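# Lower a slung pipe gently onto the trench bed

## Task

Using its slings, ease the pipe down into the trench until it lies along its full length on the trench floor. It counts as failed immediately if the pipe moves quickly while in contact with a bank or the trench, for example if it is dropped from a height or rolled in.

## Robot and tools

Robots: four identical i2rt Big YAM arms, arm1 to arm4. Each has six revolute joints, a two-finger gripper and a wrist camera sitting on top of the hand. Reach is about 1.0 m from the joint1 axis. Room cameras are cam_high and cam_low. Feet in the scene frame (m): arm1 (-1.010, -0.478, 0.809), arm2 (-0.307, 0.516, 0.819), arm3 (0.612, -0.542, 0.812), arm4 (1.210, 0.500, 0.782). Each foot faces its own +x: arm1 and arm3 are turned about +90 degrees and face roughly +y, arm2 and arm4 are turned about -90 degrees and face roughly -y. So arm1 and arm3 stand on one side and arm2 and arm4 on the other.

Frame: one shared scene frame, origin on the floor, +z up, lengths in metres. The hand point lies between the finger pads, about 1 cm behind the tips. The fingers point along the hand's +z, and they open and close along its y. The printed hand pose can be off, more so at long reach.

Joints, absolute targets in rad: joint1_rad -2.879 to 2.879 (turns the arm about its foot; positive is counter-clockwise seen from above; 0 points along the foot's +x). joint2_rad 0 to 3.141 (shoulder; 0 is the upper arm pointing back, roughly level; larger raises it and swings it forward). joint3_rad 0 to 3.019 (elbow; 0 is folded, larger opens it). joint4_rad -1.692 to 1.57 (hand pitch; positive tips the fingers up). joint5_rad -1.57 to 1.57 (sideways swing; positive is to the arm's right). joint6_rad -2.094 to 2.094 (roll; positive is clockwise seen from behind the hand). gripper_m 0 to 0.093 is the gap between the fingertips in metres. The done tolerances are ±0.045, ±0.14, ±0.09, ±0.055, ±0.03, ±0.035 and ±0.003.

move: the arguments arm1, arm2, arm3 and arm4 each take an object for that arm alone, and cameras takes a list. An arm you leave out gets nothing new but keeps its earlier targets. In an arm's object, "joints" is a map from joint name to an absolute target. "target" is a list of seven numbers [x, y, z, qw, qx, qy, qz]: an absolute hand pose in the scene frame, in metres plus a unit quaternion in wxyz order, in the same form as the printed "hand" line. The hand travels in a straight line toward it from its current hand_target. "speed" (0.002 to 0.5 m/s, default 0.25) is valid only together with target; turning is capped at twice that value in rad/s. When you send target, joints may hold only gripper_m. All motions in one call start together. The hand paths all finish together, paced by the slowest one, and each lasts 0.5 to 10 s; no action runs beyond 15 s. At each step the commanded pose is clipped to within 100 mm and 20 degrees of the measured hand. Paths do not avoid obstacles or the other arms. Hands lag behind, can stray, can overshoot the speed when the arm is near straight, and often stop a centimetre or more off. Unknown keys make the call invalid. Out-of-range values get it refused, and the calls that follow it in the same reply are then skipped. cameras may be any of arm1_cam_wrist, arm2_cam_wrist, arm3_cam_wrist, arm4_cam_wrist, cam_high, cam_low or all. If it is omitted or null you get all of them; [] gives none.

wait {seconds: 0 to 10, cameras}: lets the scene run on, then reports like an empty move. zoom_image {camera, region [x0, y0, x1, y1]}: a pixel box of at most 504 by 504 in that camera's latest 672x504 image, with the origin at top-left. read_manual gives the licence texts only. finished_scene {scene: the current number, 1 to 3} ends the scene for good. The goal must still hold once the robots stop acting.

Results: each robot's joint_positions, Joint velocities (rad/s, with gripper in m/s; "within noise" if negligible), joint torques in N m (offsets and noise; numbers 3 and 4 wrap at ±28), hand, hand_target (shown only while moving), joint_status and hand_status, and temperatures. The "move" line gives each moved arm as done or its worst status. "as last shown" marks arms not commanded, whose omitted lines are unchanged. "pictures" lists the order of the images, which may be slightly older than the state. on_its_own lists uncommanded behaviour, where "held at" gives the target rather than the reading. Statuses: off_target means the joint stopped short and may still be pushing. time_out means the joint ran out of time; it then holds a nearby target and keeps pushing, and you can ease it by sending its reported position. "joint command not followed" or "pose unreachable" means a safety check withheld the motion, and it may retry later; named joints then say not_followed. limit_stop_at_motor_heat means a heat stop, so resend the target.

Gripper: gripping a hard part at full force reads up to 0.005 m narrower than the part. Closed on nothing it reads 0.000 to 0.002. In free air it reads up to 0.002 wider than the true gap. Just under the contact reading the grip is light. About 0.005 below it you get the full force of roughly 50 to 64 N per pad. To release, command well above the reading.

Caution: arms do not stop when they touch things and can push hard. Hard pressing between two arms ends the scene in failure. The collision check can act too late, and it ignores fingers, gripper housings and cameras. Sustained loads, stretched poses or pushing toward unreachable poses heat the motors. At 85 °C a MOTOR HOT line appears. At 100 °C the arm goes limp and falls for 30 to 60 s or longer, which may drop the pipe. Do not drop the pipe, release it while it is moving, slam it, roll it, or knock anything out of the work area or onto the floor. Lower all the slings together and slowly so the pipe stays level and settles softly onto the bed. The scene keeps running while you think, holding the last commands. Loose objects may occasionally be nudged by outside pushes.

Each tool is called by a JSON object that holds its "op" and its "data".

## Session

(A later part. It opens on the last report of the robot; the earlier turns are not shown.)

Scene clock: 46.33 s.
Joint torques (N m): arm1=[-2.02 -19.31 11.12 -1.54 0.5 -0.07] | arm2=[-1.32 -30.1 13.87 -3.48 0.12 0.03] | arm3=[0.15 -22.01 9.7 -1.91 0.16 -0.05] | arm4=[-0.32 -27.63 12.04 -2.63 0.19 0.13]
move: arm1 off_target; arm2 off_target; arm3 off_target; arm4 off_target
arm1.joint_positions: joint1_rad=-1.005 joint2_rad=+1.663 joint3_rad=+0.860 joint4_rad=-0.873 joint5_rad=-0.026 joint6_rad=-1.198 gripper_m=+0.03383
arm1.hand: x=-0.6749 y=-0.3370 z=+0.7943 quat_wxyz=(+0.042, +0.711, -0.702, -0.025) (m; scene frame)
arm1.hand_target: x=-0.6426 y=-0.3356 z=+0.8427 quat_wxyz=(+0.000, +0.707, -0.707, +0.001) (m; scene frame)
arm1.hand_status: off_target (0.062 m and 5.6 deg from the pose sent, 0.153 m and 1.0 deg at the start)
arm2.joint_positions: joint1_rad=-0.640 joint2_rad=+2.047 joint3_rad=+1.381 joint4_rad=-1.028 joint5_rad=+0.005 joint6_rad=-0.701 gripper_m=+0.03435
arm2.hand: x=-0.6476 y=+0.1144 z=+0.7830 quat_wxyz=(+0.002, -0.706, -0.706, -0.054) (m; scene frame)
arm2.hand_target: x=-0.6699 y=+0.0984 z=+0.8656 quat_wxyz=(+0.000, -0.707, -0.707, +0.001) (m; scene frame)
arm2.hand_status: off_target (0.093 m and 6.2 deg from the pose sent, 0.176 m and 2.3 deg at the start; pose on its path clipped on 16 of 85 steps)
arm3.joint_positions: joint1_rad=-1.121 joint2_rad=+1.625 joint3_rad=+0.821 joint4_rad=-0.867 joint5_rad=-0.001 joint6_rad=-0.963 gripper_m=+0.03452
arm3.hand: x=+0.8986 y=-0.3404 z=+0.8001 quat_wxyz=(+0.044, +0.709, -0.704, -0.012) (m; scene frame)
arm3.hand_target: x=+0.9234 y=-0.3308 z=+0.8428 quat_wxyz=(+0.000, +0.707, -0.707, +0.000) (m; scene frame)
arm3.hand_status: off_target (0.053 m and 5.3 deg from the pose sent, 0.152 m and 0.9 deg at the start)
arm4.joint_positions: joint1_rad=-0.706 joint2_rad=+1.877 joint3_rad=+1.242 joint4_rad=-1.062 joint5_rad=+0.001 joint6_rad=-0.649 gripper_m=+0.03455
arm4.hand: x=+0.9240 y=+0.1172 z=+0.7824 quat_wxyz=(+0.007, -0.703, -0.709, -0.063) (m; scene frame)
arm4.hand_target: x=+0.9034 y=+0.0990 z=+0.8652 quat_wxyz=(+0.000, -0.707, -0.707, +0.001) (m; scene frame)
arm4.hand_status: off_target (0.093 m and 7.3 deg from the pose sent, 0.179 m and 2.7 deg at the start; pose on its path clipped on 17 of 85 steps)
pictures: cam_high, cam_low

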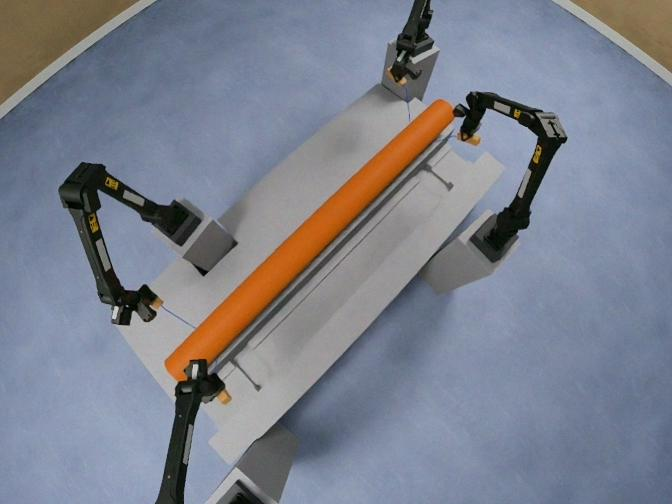

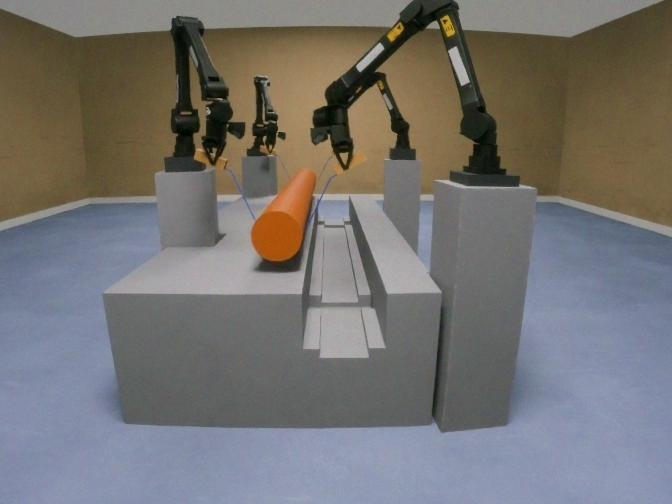

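{"op": "move", "data": {"arm1": {"target":[-0.63,-0.085,0.85,0,0.707,-0.707,0],"speed":0.09}, "arm2": {"target":[-0.68,0.357,0.87,0,0.707,0.707,0],"speed":0.09}, "arm3": {"target":[0.935,-0.10,0.85,0,0.707,-0.707,0],"speed":0.09}, "arm4": {"target":[0.90,0.337,0.87,0,0.707,0.707,0],"speed":0.09}, "cameras": ["cam_low","cam_high"]}}

{"op": "zoom_image", "data": {"camera": "cam_low", "region": [230, 130, 430, 300]}}

{"op": "zoom_image", "data": {"camera": "cam_high", "region": [370, 70, 520, 220]}}

Scene clock: 53.60 s.
Joint torques (N m): arm1=[-3.37 -24.23 13.01 -1.68 0.47 0.02] | arm2=[-3.72 -21.3 9.7 -1.39 0.4 -0.08] | arm3=[-0.26 -29.8 11.18 -2.19 0.16 0.01] | arm4=[-1.9 -17.9 8.69 -1.05 0.44 -0.12]
move: arm1 off_target; arm2 off_target; arm3 off_target; arm4 off_target
arm1.joint_positions: joint1_rad=-0.566 joint2_rad=+1.958 joint3_rad=+1.324 joint4_rad=-1.014 joint5_rad=-0.028 joint6_rad=-0.776 gripper_m=+0.03383
arm1.hand: x=-0.6636 y=-0.0954 z=+0.7944 quat_wxyz=(+0.037, +0.717, -0.696, -0.005) (m; scene frame)
arm1.hand_target: x=-0.6325 y=-0.0873 z=+0.8491 quat_wxyz=(-0.001, +0.707, -0.707, +0.000) (m; scene frame)
arm1.hand_status: off_target (0.066 m and 4.6 deg from the pose sent, 0.262 m and 5.6 deg at the start)
arm2.joint_positions: joint1_rad=-1.053 joint2_rad=+1.669 joint3_rad=+0.950 joint4_rad=-0.953 joint5_rad=+0.006 joint6_rad=-1.134 gripper_m=+0.03435
arm2.hand: x=-0.6567 y=+0.3463 z=+0.8272 quat_wxyz=(-0.020, -0.699, -0.713, -0.042) (m; scene frame)
arm2.hand_target: x=-0.6784 y=+0.3570 z=+0.8676 quat_wxyz=(+0.001, -0.707, -0.707, -0.001) (m; scene frame)
arm2.hand_status: off_target (0.050 m and 5.5 deg from the pose sent, 0.260 m and 6.2 deg at the start)
arm3.joint_positions: joint1_rad=-0.775 joint2_rad=+1.988 joint3_rad=+1.345 joint4_rad=-1.021 joint5_rad=-0.004 joint6_rad=-0.629 gripper_m=+0.03452
arm3.hand: x=+0.9095 y=-0.1158 z=+0.7921 quat_wxyz=(+0.042, +0.713, -0.700, +0.003) (m; scene frame)
arm3.hand_target: x=+0.9331 y=-0.1023 z=+0.8486 quat_wxyz=(+0.000, +0.707, -0.707, +0.000) (m; scene frame)
arm3.hand_status: off_target (0.065 m and 5.0 deg from the pose sent, 0.248 m and 5.3 deg at the start)
arm4.joint_positions: joint1_rad=-1.112 joint2_rad=+1.462 joint3_rad=+0.839 joint4_rad=-1.040 joint5_rad=-0.004 joint6_rad=-1.053 gripper_m=+0.03455
arm4.hand: x=+0.9189 y=+0.3313 z=+0.8277 quat_wxyz=(-0.016, -0.704, -0.709, -0.045) (m; scene frame)
arm4.hand_target: x=+0.9014 y=+0.3370 z=+0.8671 quat_wxyz=(+0.001, -0.707, -0.707, -0.001) (m; scene frame)
arm4.hand_status: off_target (0.047 m and 5.5 deg from the pose sent, 0.238 m and 7.3 deg at the start)
pictures: cam_high, cam_low

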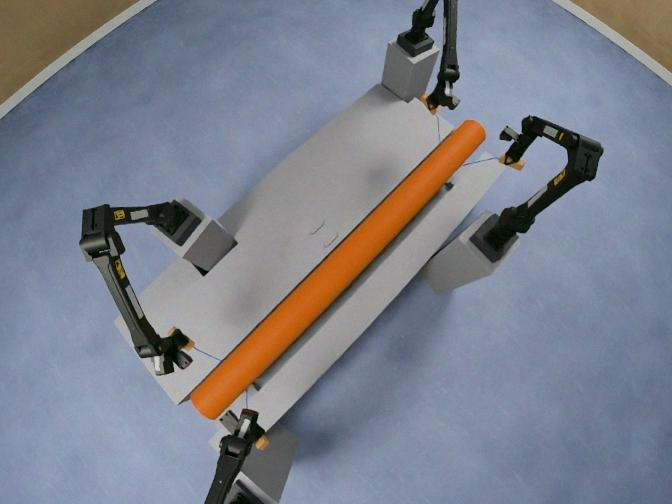

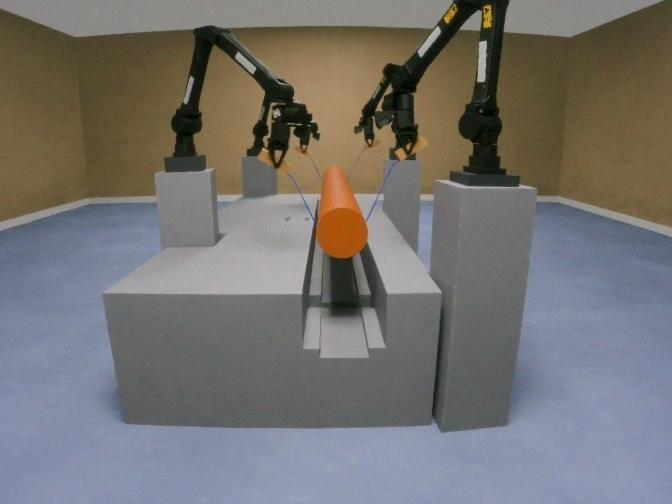

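Scaled by 2.520.

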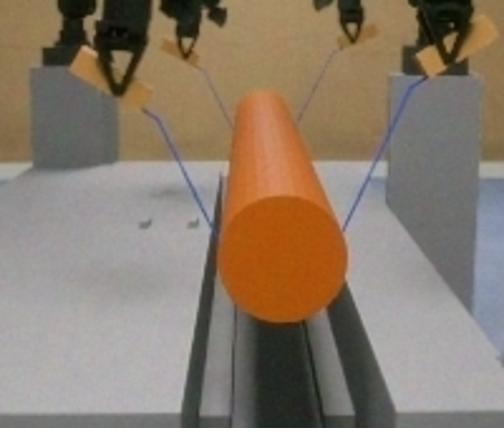

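Scaled by 3.360.

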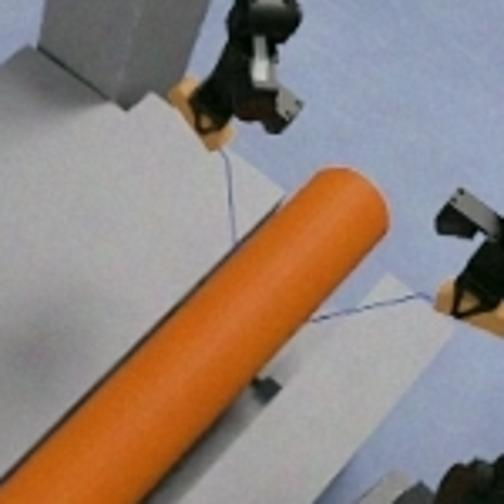

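{"op": "move", "data": {"arm1": {"target":[-0.63,-0.088,0.71,0,0.707,-0.707,0],"speed":0.07}, "arm2": {"target":[-0.68,0.356,0.725,0,0.707,0.707,0],"speed":0.07}, "arm3": {"target":[0.935,-0.104,0.715,0,0.707,-0.707,0],"speed":0.07}, "arm4": {"target":[0.90,0.333,0.725,0,0.707,0.707,0],"speed":0.07}, "cameras": ["cam_low","cam_high"]}}

{"op": "zoom_image", "data": {"camera": "cam_low", "region": [230, 180, 430, 350]}}

{"op": "zoom_image", "data": {"camera": "cam_high", "region": [370, 70, 520, 220]}}

Scene clock: 60.43 s.
Joint torques (N m): arm1=[-2.96 -24.82 6.61 -0.08 0.43 -0.06] | arm2=[-4.13 -20.48 5.14 -0.98 0.33 -0.04] | arm3=[-0.73 -30.51 5.91 -0.92 0.17 -0.05] | arm4=[-1.67 -16.5 4.81 -0.25 0.41 -0.06]
move: arm1 off_target; arm2 off_target; arm3 off_target; arm4 off_target
arm1.joint_positions: joint1_rad=-0.566 joint2_rad=+2.180 joint3_rad=+1.314 joint4_rad=-0.758 joint5_rad=-0.028 joint6_rad=-0.774 gripper_m=+0.03383
arm1.hand: x=-0.6537 y=-0.0874 z=+0.6762 quat_wxyz=(+0.025, +0.717, -0.697, -0.005) (m; scene frame)
arm1.hand_target: x=-0.6307 y=-0.0884 z=+0.7089 quat_wxyz=(+0.000, +0.707, -0.707, +0.000) (m; scene frame)
arm1.hand_status: off_target (0.041 m and 3.4 deg from the pose sent, 0.091 m and 4.6 deg at the start)
arm2.joint_positions: joint1_rad=-1.053 joint2_rad=+1.949 joint3_rad=+0.871 joint4_rad=-0.559 joint5_rad=+0.005 joint6_rad=-1.144 gripper_m=+0.03435
arm2.hand: x=-0.6568 y=+0.3440 z=+0.6983 quat_wxyz=(-0.014, -0.696, -0.717, -0.026) (m; scene frame)
arm2.hand_target: x=-0.6790 y=+0.3560 z=+0.7234 quat_wxyz=(+0.001, -0.707, -0.707, -0.001) (m; scene frame)
arm2.hand_status: off_target (0.037 m and 3.8 deg from the pose sent, 0.105 m and 5.5 deg at the start)
arm3.joint_positions: joint1_rad=-0.775 joint2_rad=+2.196 joint3_rad=+1.317 joint4_rad=-0.759 joint5_rad=-0.004 joint6_rad=-0.627 gripper_m=+0.03452
arm3.hand: x=+0.9131 y=-0.1100 z=+0.6754 quat_wxyz=(+0.029, +0.713, -0.701, +0.001) (m; scene frame)
arm3.hand_target: x=+0.9343 y=-0.1046 z=+0.7135 quat_wxyz=(+0.000, +0.707, -0.707, +0.000) (m; scene frame)
arm3.hand_status: off_target (0.046 m and 3.5 deg from the pose sent, 0.082 m and 4.9 deg at the start)
arm4.joint_positions: joint1_rad=-1.112 joint2_rad=+1.737 joint3_rad=+0.715 joint4_rad=-0.605 joint5_rad=-0.005 joint6_rad=-1.055 gripper_m=+0.03455
arm4.hand: x=+0.9188 y=+0.3304 z=+0.7024 quat_wxyz=(-0.012, -0.703, -0.710, -0.027) (m; scene frame)
arm4.hand_target: x=+0.9005 y=+0.3331 z=+0.7238 quat_wxyz=(+0.001, -0.707, -0.707, +0.000) (m; scene frame)
arm4.hand_status: off_target (0.029 m and 3.5 deg from the pose sent, 0.105 m and 5.5 deg at the start)
pictures: cam_high, cam_low

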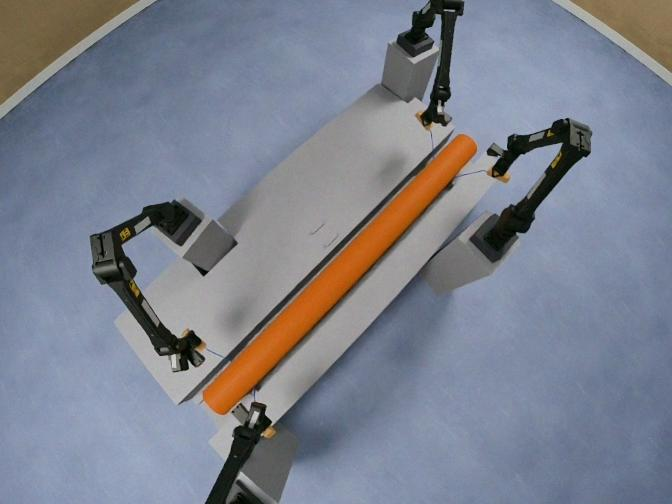

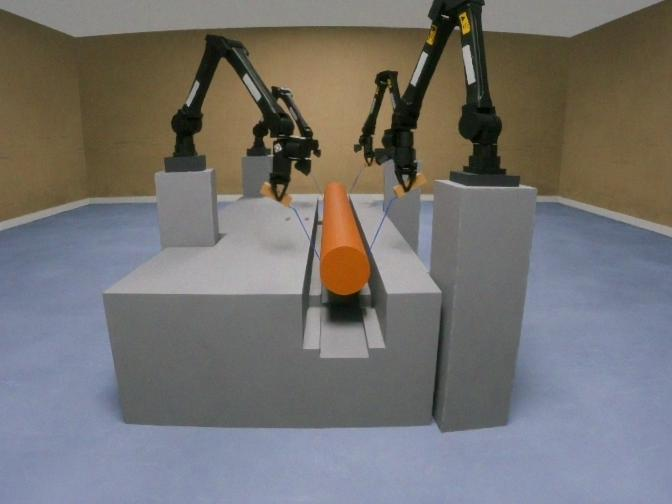

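Scaled by 2.520.

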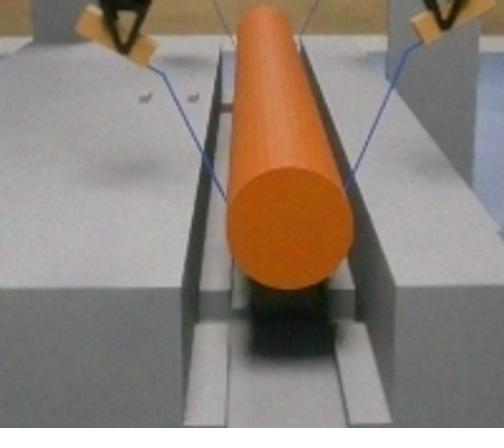

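Scaled by 3.360.

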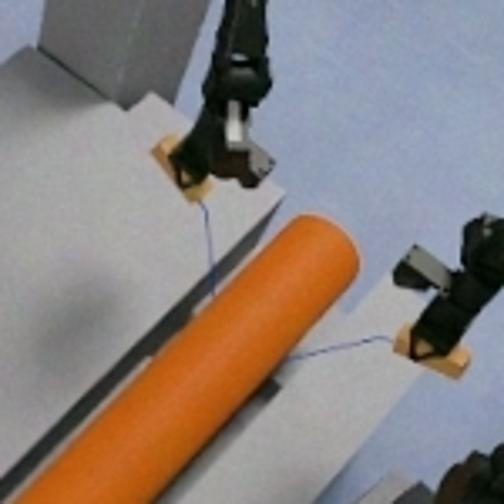

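{"op": "move", "data": {"arm1": {"target":[-0.63,-0.10,0.60,0,0.707,-0.707,0],"speed":0.06}, "arm2": {"target":[-0.68,0.345,0.61,0,0.707,0.707,0],"speed":0.06}, "arm3": {"target":[0.93,-0.118,0.603,0,0.707,-0.707,0],"speed":0.06}, "arm4": {"target":[0.905,0.32,0.608,0,0.707,0.707,0],"speed":0.06}, "cameras": ["cam_low","cam_high"]}}

{"op": "zoom_image", "data": {"camera": "cam_low", "region": [230, 200, 430, 370]}}

{"op": "zoom_image", "data": {"camera": "cam_high", "region": [370, 70, 520, 220]}}

Scene clock: 65.60 s.
Joint torques (N m): arm1=[-3.6 -23.06 5.46 0.13 0.51 -0.13] | arm2=[-2.55 -20.54 3.08 -0.94 0.59 0.13] | arm3=[-1.44 -28.34 4.41 -0.9 0.21 -0.1] | arm4=[-0.56 -16.67 2.28 -0.14 0.41 0.26]
move: arm1 off_target; arm2 off_target; arm3 off_target; arm4 off_target
arm1.joint_positions: joint1_rad=-0.566 joint2_rad=+2.360 joint3_rad=+1.310 joint4_rad=-0.551 joint5_rad=-0.028 joint6_rad=-0.774 gripper_m=+0.03383
arm1.hand: x=-0.6578 y=-0.0942 z=+0.5819 quat_wxyz=(+0.014, +0.717, -0.697, -0.006) (m; scene frame)
arm1.hand_target: x=-0.6307 y=-0.1005 z=+0.5997 quat_wxyz=(+0.000, +0.707, -0.707, +0.000) (m; scene frame)
arm1.hand_status: off_target (0.034 m and 2.4 deg from the pose sent, 0.081 m and 3.4 deg at the start)
arm2.joint_positions: joint1_rad=-1.053 joint2_rad=+2.246 joint3_rad=+0.918 joint4_rad=-0.294 joint5_rad=-0.003 joint6_rad=-1.141 gripper_m=+0.03436
arm2.hand: x=-0.6585 y=+0.3399 z=+0.5906 quat_wxyz=(-0.015, -0.697, -0.716, -0.017) (m; scene frame)
arm2.hand_target: x=-0.6795 y=+0.3451 z=+0.6093 quat_wxyz=(+0.000, -0.707, -0.707, +0.000) (m; scene frame)
arm2.hand_status: off_target (0.029 m and 3.0 deg from the pose sent, 0.091 m and 3.8 deg at the start)
arm3.joint_positions: joint1_rad=-0.775 joint2_rad=+2.374 joint3_rad=+1.303 joint4_rad=-0.533 joint5_rad=-0.005 joint6_rad=-0.631 gripper_m=+0.03452
arm3.hand: x=+0.9080 y=-0.1166 z=+0.5807 quat_wxyz=(+0.012, +0.715, -0.699, -0.002) (m; scene frame)
arm3.hand_target: x=+0.9296 y=-0.1182 z=+0.6022 quat_wxyz=(+0.000, +0.707, -0.707, +0.000) (m; scene frame)
arm3.hand_status: off_target (0.031 m and 1.9 deg from the pose sent, 0.075 m and 3.5 deg at the start)
arm4.joint_positions: joint1_rad=-1.091 joint2_rad=+2.072 joint3_rad=+0.726 joint4_rad=-0.263 joint5_rad=-0.006 joint6_rad=-1.045 gripper_m=+0.03455
arm4.hand: x=+0.9208 y=+0.3228 z=+0.5931 quat_wxyz=(-0.010, -0.700, -0.714, -0.018) (m; scene frame)
arm4.hand_target: x=+0.9053 y=+0.3202 z=+0.6075 quat_wxyz=(+0.000, -0.707, -0.707, +0.000) (m; scene frame)
arm4.hand_status: off_target (0.022 m and 2.6 deg from the pose sent, 0.096 m and 3.5 deg at the start)
pictures: cam_high, cam_low

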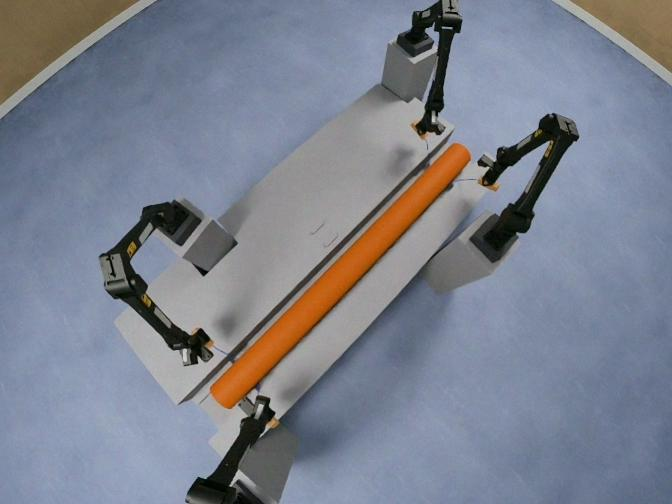

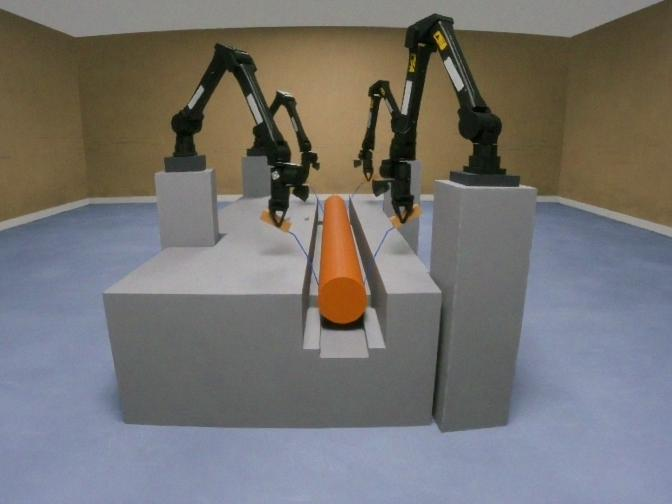

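Scaled by 2.520.

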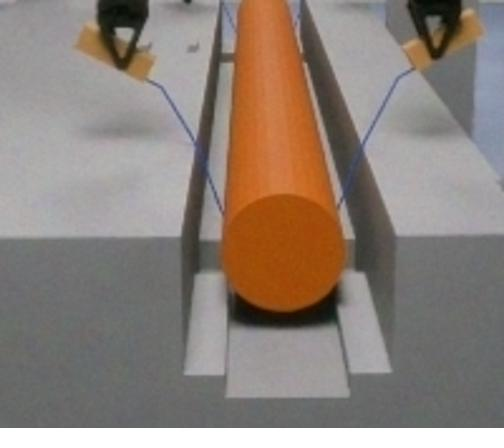

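Scaled by 3.360.

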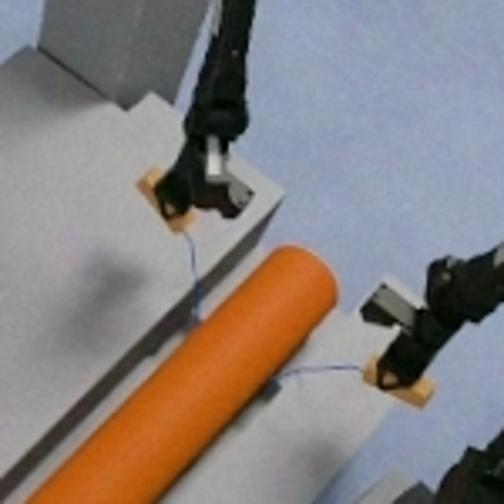

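{"op": "move", "data": {"arm1": {"target":[-0.63,-0.105,0.54,0,0.707,-0.707,0],"speed":0.04}, "arm2": {"target":[-0.68,0.345,0.547,0,0.707,0.707,0],"speed":0.04}, "arm3": {"target":[0.93,-0.113,0.542,0,0.707,-0.707,0],"speed":0.04}, "arm4": {"target":[0.905,0.327,0.546,0,0.707,0.707,0],"speed":0.04}, "cameras": ["cam_low","cam_high"]}}

{"op": "zoom_image", "data": {"camera": "cam_low", "region": [230, 200, 430, 370]}}

Scene clock: 70.20 s.
Joint torques (N m): arm1=[-3.84 -19.6 5.07 0.29 0.6 -0.07] | arm2=[-2.84 -18.26 1.94 -0.58 0.88 0.12] | arm3=[-0.44 -23.88 5.34 0.06 0.16 -0.03] | arm4=[-0.67 -13.57 1.65 0.5 0.23 0.04]
Heat: arm1: hottest joint2_rad 33 °C; arm2: hottest joint2_rad 34 °C; arm3: hottest joint2_rad 34 °C; arm4: hottest joint3_rad 31 °C.
move: arm1 off_target; arm2 off_target; arm3 off_target; arm4 done
arm1.joint_positions: joint1_rad=-0.571 joint2_rad=+2.452 joint3_rad=+1.347 joint4_rad=-0.466 joint5_rad=-0.032 joint6_rad=-0.782 gripper_m=+0.03383
arm1.hand: x=-0.6503 y=-0.0899 z=+0.5420 quat_wxyz=(-0.001, +0.719, -0.695, -0.008) (m; scene frame)
arm1.hand_target: x=-0.6307 y=-0.1053 z=+0.5402 quat_wxyz=(+0.000, +0.707, -0.707, +0.000) (m; scene frame)
arm1.hand_status: off_target (0.025 m and 2.1 deg from the pose sent, 0.051 m and 2.4 deg at the start)
arm2.joint_positions: joint1_rad=-1.052 joint2_rad=+2.387 joint3_rad=+0.984 joint4_rad=-0.188 joint5_rad=-0.010 joint6_rad=-1.141 gripper_m=+0.03436
arm2.hand: x=-0.6684 y=+0.3320 z=+0.5410 quat_wxyz=(-0.013, -0.697, -0.717, -0.001) (m; scene frame)
arm2.hand_target: x=-0.6795 y=+0.3449 z=+0.5469 quat_wxyz=(+0.000, -0.707, -0.707, +0.000) (m; scene frame)
arm2.hand_status: off_target (0.018 m and 2.2 deg from the pose sent, 0.049 m and 3.0 deg at the start)
arm3.joint_positions: joint1_rad=-0.784 joint2_rad=+2.461 joint3_rad=+1.352 joint4_rad=-0.479 joint5_rad=-0.005 joint6_rad=-0.632 gripper_m=+0.03452
arm3.hand: x=+0.9169 y=-0.1120 z=+0.5454 quat_wxyz=(+0.004, +0.712, -0.702, -0.003) (m; scene frame)
arm3.hand_target: x=+0.9298 y=-0.1134 z=+0.5421 quat_wxyz=(+0.000, +0.707, -0.707, +0.000) (m; scene frame)
arm3.hand_status: off_target (0.014 m and 1.0 deg from the pose sent, 0.045 m and 1.9 deg at the start)
arm4.joint_positions: joint1_rad=-1.106 joint2_rad=+2.224 joint3_rad=+0.760 joint4_rad=-0.124 joint5_rad=-0.001 joint6_rad=-1.045 gripper_m=+0.03455
arm4.hand: x=+0.9151 y=+0.3259 z=+0.5455 quat_wxyz=(-0.005, -0.705, -0.709, -0.008) (m; scene frame)
arm4.hand_target: x=+0.9050 y=+0.3271 z=+0.5461 quat_wxyz=(+0.000, -0.707, -0.707, +0.000) (m; scene frame)
arm4.hand_status: done (0.010 m and 1.2 deg from the pose sent, 0.050 m and 2.6 deg at the start)
pictures: cam_high, cam_low

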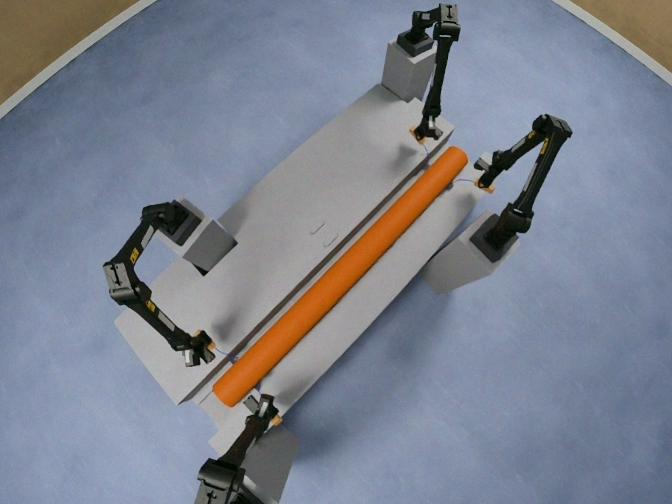

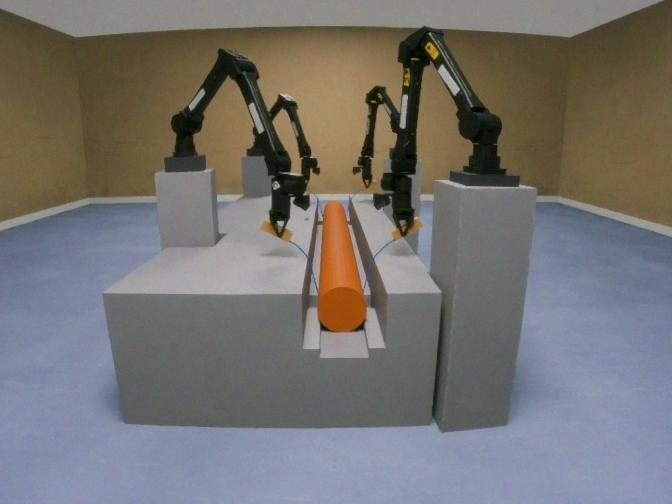

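Scaled by 2.520.

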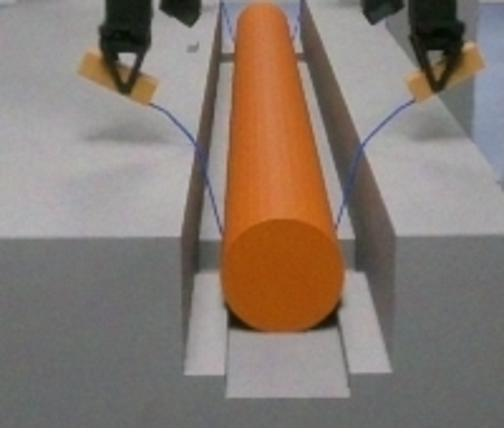

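{"op": "move", "data": {"arm1": {"target":[-0.64,-0.14,0.475,0,0.707,-0.707,0],"speed":0.06}, "arm2": {"target":[-0.68,0.28,0.48,0,0.707,0.707,0],"speed":0.06}, "arm3": {"target":[0.923,-0.14,0.475,0,0.707,-0.707,0],"speed":0.06}, "arm4": {"target":[0.905,0.28,0.48,0,0.707,0.707,0],"speed":0.06}, "cameras": ["cam_low"]}}

{"op": "zoom_image", "data": {"camera": "cam_low", "region": [230, 180, 430, 350]}}

{"op": "move", "data": {"arm1": {"joints":{"gripper_m":0.05}}, "arm2": {"joints":{"gripper_m":0.05}}, "arm3": {"joints":{"gripper_m":0.05}}, "arm4": {"joints":{"gripper_m":0.05}}, "cameras": []}}

{"op": "move", "data": {"arm1": {"joints":{"gripper_m":0.09}}, "arm2": {"joints":{"gripper_m":0.09}}, "arm3": {"joints":{"gripper_m":0.09}}, "arm4": {"joints":{"gripper_m":0.09}}, "cameras": ["cam_low","cam_high"]}}

Scene clock: 76.60 s.
Joint torques (N m): arm1=[-0.62 -18.67 2.99 1.01 0.06 -0.13] | arm2=[0.79 -17.26 4.03 -0.18 -0.21 0.3] | arm3=[0.38 -21.25 4.23 0.91 -0.04 0.03] | arm4=[2.08 -11.87 3.23 0.92 -0.06 0.37]
move: arm1 off_target; arm2 off_target; arm3 off_target; arm4 off_target
arm1.joint_positions: joint1_rad=-0.639 joint2_rad=+2.553 joint3_rad=+1.342 joint4_rad=-0.341 joint5_rad=-0.019 joint6_rad=-0.814 gripper_m=+0.03383
arm1.hand: x=-0.6334 y=-0.1274 z=+0.4915 quat_wxyz=(-0.012, +0.706, -0.708, -0.001) (m; scene frame)
arm1.hand_target: x=-0.6405 y=-0.1402 z=+0.4757 quat_wxyz=(+0.000, +0.707, -0.707, +0.000) (m; scene frame)
arm1.hand_status: off_target (0.022 m and 1.3 deg from the pose sent, 0.084 m and 2.2 deg at the start)
arm2.joint_positions: joint1_rad=-0.967 joint2_rad=+2.558 joint3_rad=+1.142 joint4_rad=-0.185 joint5_rad=+0.014 joint6_rad=-1.024 gripper_m=+0.03436
arm2.hand: x=-0.6741 y=+0.2925 z=+0.4830 quat_wxyz=(-0.002, -0.708, -0.706, -0.010) (m; scene frame)
arm2.hand_target: x=-0.6798 y=+0.2800 z=+0.4804 quat_wxyz=(+0.000, -0.707, -0.707, +0.000) (m; scene frame)
arm2.hand_status: off_target (0.014 m and 1.2 deg from the pose sent, 0.081 m and 2.2 deg at the start)
arm3.joint_positions: joint1_rad=-0.812 joint2_rad=+2.566 joint3_rad=+1.352 joint4_rad=-0.363 joint5_rad=+0.000 joint6_rad=-0.656 gripper_m=+0.03452
arm3.hand: x=+0.9197 y=-0.1341 z=+0.4925 quat_wxyz=(-0.001, +0.710, -0.704, -0.002) (m; scene frame)
arm3.hand_target: x=+0.9224 y=-0.1405 z=+0.4757 quat_wxyz=(+0.000, +0.707, -0.707, +0.000) (m; scene frame)
arm3.hand_status: off_target (0.019 m and 0.6 deg from the pose sent, 0.076 m and 1.0 deg at the start)
arm4.joint_positions: joint1_rad=-1.038 joint2_rad=+2.396 joint3_rad=+0.883 joint4_rad=-0.077 joint5_rad=+0.006 joint6_rad=-0.968 gripper_m=+0.03455
arm4.hand: x=+0.9102 y=+0.2953 z=+0.4915 quat_wxyz=(-0.001, -0.708, -0.706, -0.011) (m; scene frame)
arm4.hand_target: x=+0.9054 y=+0.2803 z=+0.4809 quat_wxyz=(+0.000, -0.707, -0.707, +0.000) (m; scene frame)
arm4.hand_status: off_target (0.020 m and 1.3 deg from the pose sent, 0.081 m and 1.2 deg at the start)
pictures: cam_low

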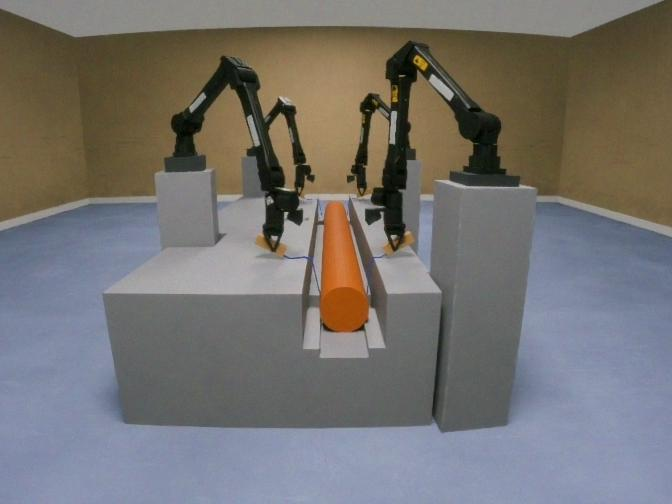

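Scaled by 2.520.

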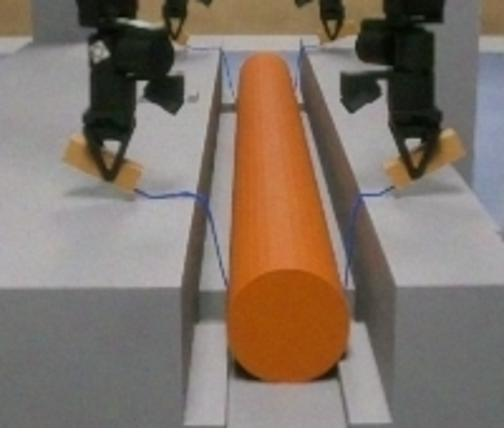

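Scene clock: 77.23 s.
Joint torques (N m): arm1=[-1.2 -17.96 3.22 1.24 0.03 -0.07] | arm2=[0.5 -17.55 3.49 -0.17 -0.21 0.19] | arm3=[0.32 -22.48 4.14 0.43 -0.06 0] | arm4=[0.79 -14.68 1.25 0.69 -0.02 0.32]
move: arm1 done; arm2 done; arm3 done; arm4 done
arm1.joint_positions: joint1_rad=-0.639 joint2_rad=+2.553 joint3_rad=+1.342 joint4_rad=-0.341 joint5_rad=-0.018 joint6_rad=-0.815 gripper_m=+0.04993
arm1.joint_status: all done
arm1.hand: x=-0.6333 y=-0.1275 z=+0.4915 quat_wxyz=(-0.012, +0.707, -0.708, -0.001) (m; scene frame)
arm2.joint_positions: joint1_rad=-0.963 joint2_rad=+2.561 joint3_rad=+1.148 joint4_rad=-0.185 joint5_rad=+0.014 joint6_rad=-1.018 gripper_m=+0.04995
arm2.joint_status: all done
arm2.hand: x=-0.6754 y=+0.2900 z=+0.4822 quat_wxyz=(-0.002, -0.709, -0.705, -0.009) (m; scene frame)
arm3.joint_positions: joint1_rad=-0.813 joint2_rad=+2.581 joint3_rad=+1.353 joint4_rad=-0.353 joint5_rad=+0.001 joint6_rad=-0.656 gripper_m=+0.04991
arm3.joint_status: all done
arm3.hand: x=+0.9177 y=-0.1374 z=+0.4855 quat_wxyz=(+0.001, +0.710, -0.704, -0.001) (m; scene frame)
arm4.joint_positions: joint1_rad=-1.020 joint2_rad=+2.424 joint3_rad=+0.909 joint4_rad=-0.071 joint5_rad=+0.005 joint6_rad=-0.961 gripper_m=+0.04991
arm4.joint_status: all done
arm4.hand: x=+0.9090 y=+0.2866 z=+0.4822 quat_wxyz=(-0.001, -0.705, -0.709, -0.009) (m; scene frame)
pictures: none

Scene clock: 77.80 s.
Joint torques (N m): arm1=[-1.2 -18.37 2.96 1.13 0.01 -0.08] | arm2=[0.5 -17.55 3.51 -0.16 -0.21 0.21] | arm3=[0.26 -22.48 4.11 0.44 -0.06 0] | arm4=[0.85 -14.62 1.22 0.69 -0.02 0.31]
move: arm1 done; arm2 done; arm3 done; arm4 done
arm1.joint_positions: joint1_rad=-0.639 joint2_rad=+2.553 joint3_rad=+1.342 joint4_rad=-0.341 joint5_rad=-0.018 joint6_rad=-0.815 gripper_m=+0.08990
arm1.joint_status: all done
arm1.hand: x=-0.6333 y=-0.1275 z=+0.4915 quat_wxyz=(-0.012, +0.707, -0.708, -0.001) (m; scene frame)
arm2.joint_positions: joint1_rad=-0.963 joint2_rad=+2.561 joint3_rad=+1.148 joint4_rad=-0.185 joint5_rad=+0.014 joint6_rad=-1.018 gripper_m=+0.08992
arm2.joint_status: all done
arm2.hand: x=-0.6754 y=+0.2900 z=+0.4822 quat_wxyz=(-0.002, -0.709, -0.705, -0.009) (m; scene frame)
arm3.joint_positions: joint1_rad=-0.813 joint2_rad=+2.581 joint3_rad=+1.353 joint4_rad=-0.353 joint5_rad=+0.001 joint6_rad=-0.656 gripper_m=+0.08989
arm3.joint_status: all done
arm3.hand: x=+0.9178 y=-0.1373 z=+0.4855 quat_wxyz=(+0.001, +0.710, -0.704, -0.001) (m; scene frame)
arm4.joint_positions: joint1_rad=-1.020 joint2_rad=+2.424 joint3_rad=+0.909 joint4_rad=-0.071 joint5_rad=+0.005 joint6_rad=-0.960 gripper_m=+0.08989
arm4.joint_status: all done
arm4.hand: x=+0.9090 y=+0.2866 z=+0.4822 quat_wxyz=(-0.001, -0.705, -0.709, -0.009) (m; scene frame)
pictures: cam_high, cam_low

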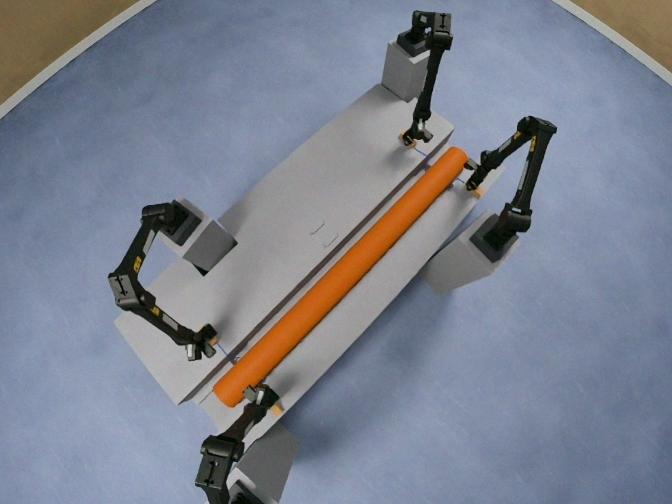

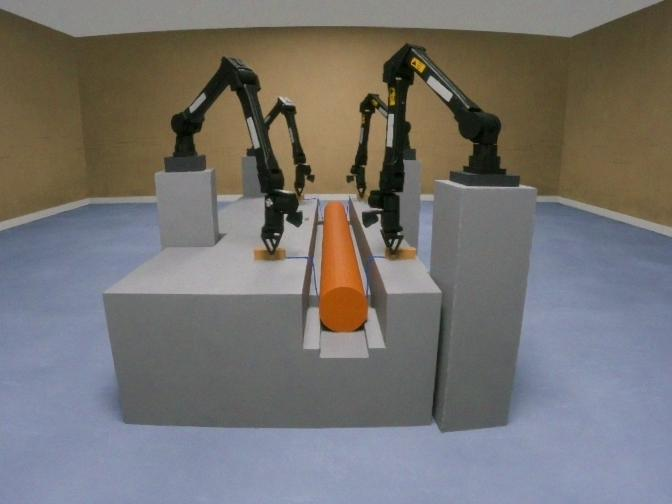

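{"op": "move", "data": {"arm1": {"target":[-0.635,-0.135,0.62,0,0.707,-0.707,0],"speed":0.2}, "arm2": {"target":[-0.68,0.29,0.62,0,0.707,0.707,0],"speed":0.2}, "arm3": {"target":[0.918,-0.138,0.62,0,0.707,-0.707,0],"speed":0.2}, "arm4": {"target":[0.905,0.287,0.62,0,0.707,0.707,0],"speed":0.2}, "cameras": ["cam_low"]}}

{"op": "finished_scene", "data": {"scene": 2}}

Scene clock: 82.17 s.
Joint torques (N m): arm1=[-0.85 -19.02 4.51 0.12 0.01 -0.14] | arm2=[-0.73 -16.97 3.71 -0.84 -0.18 0.07] | arm3=[1.38 -22.48 4.42 -0.28 -0.06 0.09] | arm4=[-0.03 -14.04 2.45 -0.24 0.01 0.16]
move: arm1 off_target; arm2 done; arm3 done; arm4 done
arm1.joint_positions: joint1_rad=-0.642 joint2_rad=+2.241 joint3_rad=+1.225 joint4_rad=-0.533 joint5_rad=-0.018 joint6_rad=-0.818 gripper_m=+0.08990
arm1.hand: x=-0.6319 y=-0.1254 z=+0.6252 quat_wxyz=(-0.013, +0.707, -0.707, -0.001) (m; scene frame)
arm1.hand_target: x=-0.6350 y=-0.1349 z=+0.6202 quat_wxyz=(+0.000, +0.707, -0.707, +0.000) (m; scene frame)
arm1.hand_status: off_target (0.011 m and 1.5 deg from the pose sent, 0.129 m and 1.3 deg at the start)
arm2.joint_positions: joint1_rad=-0.963 joint2_rad=+2.196 joint3_rad=+1.000 joint4_rad=-0.369 joint5_rad=+0.014 joint6_rad=-1.019 gripper_m=+0.08992
arm2.hand: x=-0.6844 y=+0.2867 z=+0.6205 quat_wxyz=(+0.002, -0.709, -0.705, +0.008) (m; scene frame)
arm2.hand_target: x=-0.6801 y=+0.2899 z=+0.6200 quat_wxyz=(+0.000, -0.707, -0.707, +0.000) (m; scene frame)
arm2.hand_status: done (0.005 m and 1.0 deg from the pose sent, 0.138 m and 1.1 deg at the start)
arm3.joint_positions: joint1_rad=-0.813 joint2_rad=+2.252 joint3_rad=+1.218 joint4_rad=-0.529 joint5_rad=+0.001 joint6_rad=-0.654 gripper_m=+0.08989
arm3.hand: x=+0.9210 y=-0.1338 z=+0.6248 quat_wxyz=(-0.009, +0.709, -0.705, -0.003) (m; scene frame)
arm3.hand_target: x=+0.9179 y=-0.1380 z=+0.6200 quat_wxyz=(+0.000, +0.707, -0.707, +0.000) (m; scene frame)
arm3.hand_status: done (0.007 m and 1.1 deg from the pose sent, 0.134 m and 0.5 deg at the start)
arm4.joint_positions: joint1_rad=-1.020 joint2_rad=+2.015 joint3_rad=+0.783 joint4_rad=-0.326 joint5_rad=+0.005 joint6_rad=-0.960 gripper_m=+0.08989
arm4.hand: x=+0.9029 y=+0.2831 z=+0.6183 quat_wxyz=(+0.001, -0.705, -0.709, +0.005) (m; scene frame)
arm4.hand_target: x=+0.9050 y=+0.2869 z=+0.6199 quat_wxyz=(+0.000, -0.707, -0.707, +0.000) (m; scene frame)
arm4.hand_status: done (0.005 m and 0.7 deg from the pose sent, 0.138 m and 1.1 deg at the start)
pictures: cam_low

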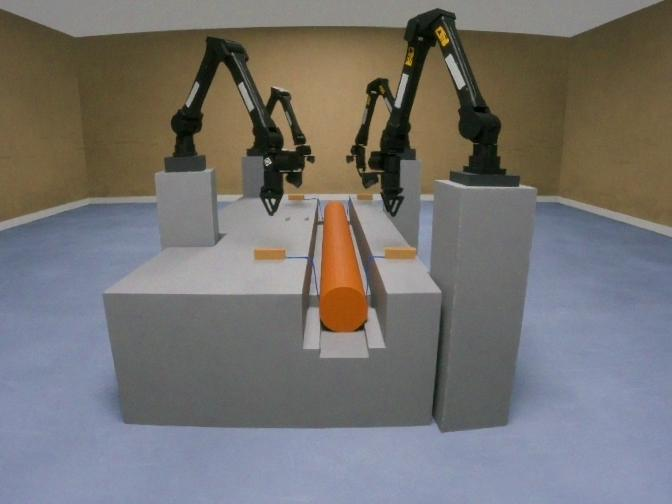

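The scene is finished: the task was done.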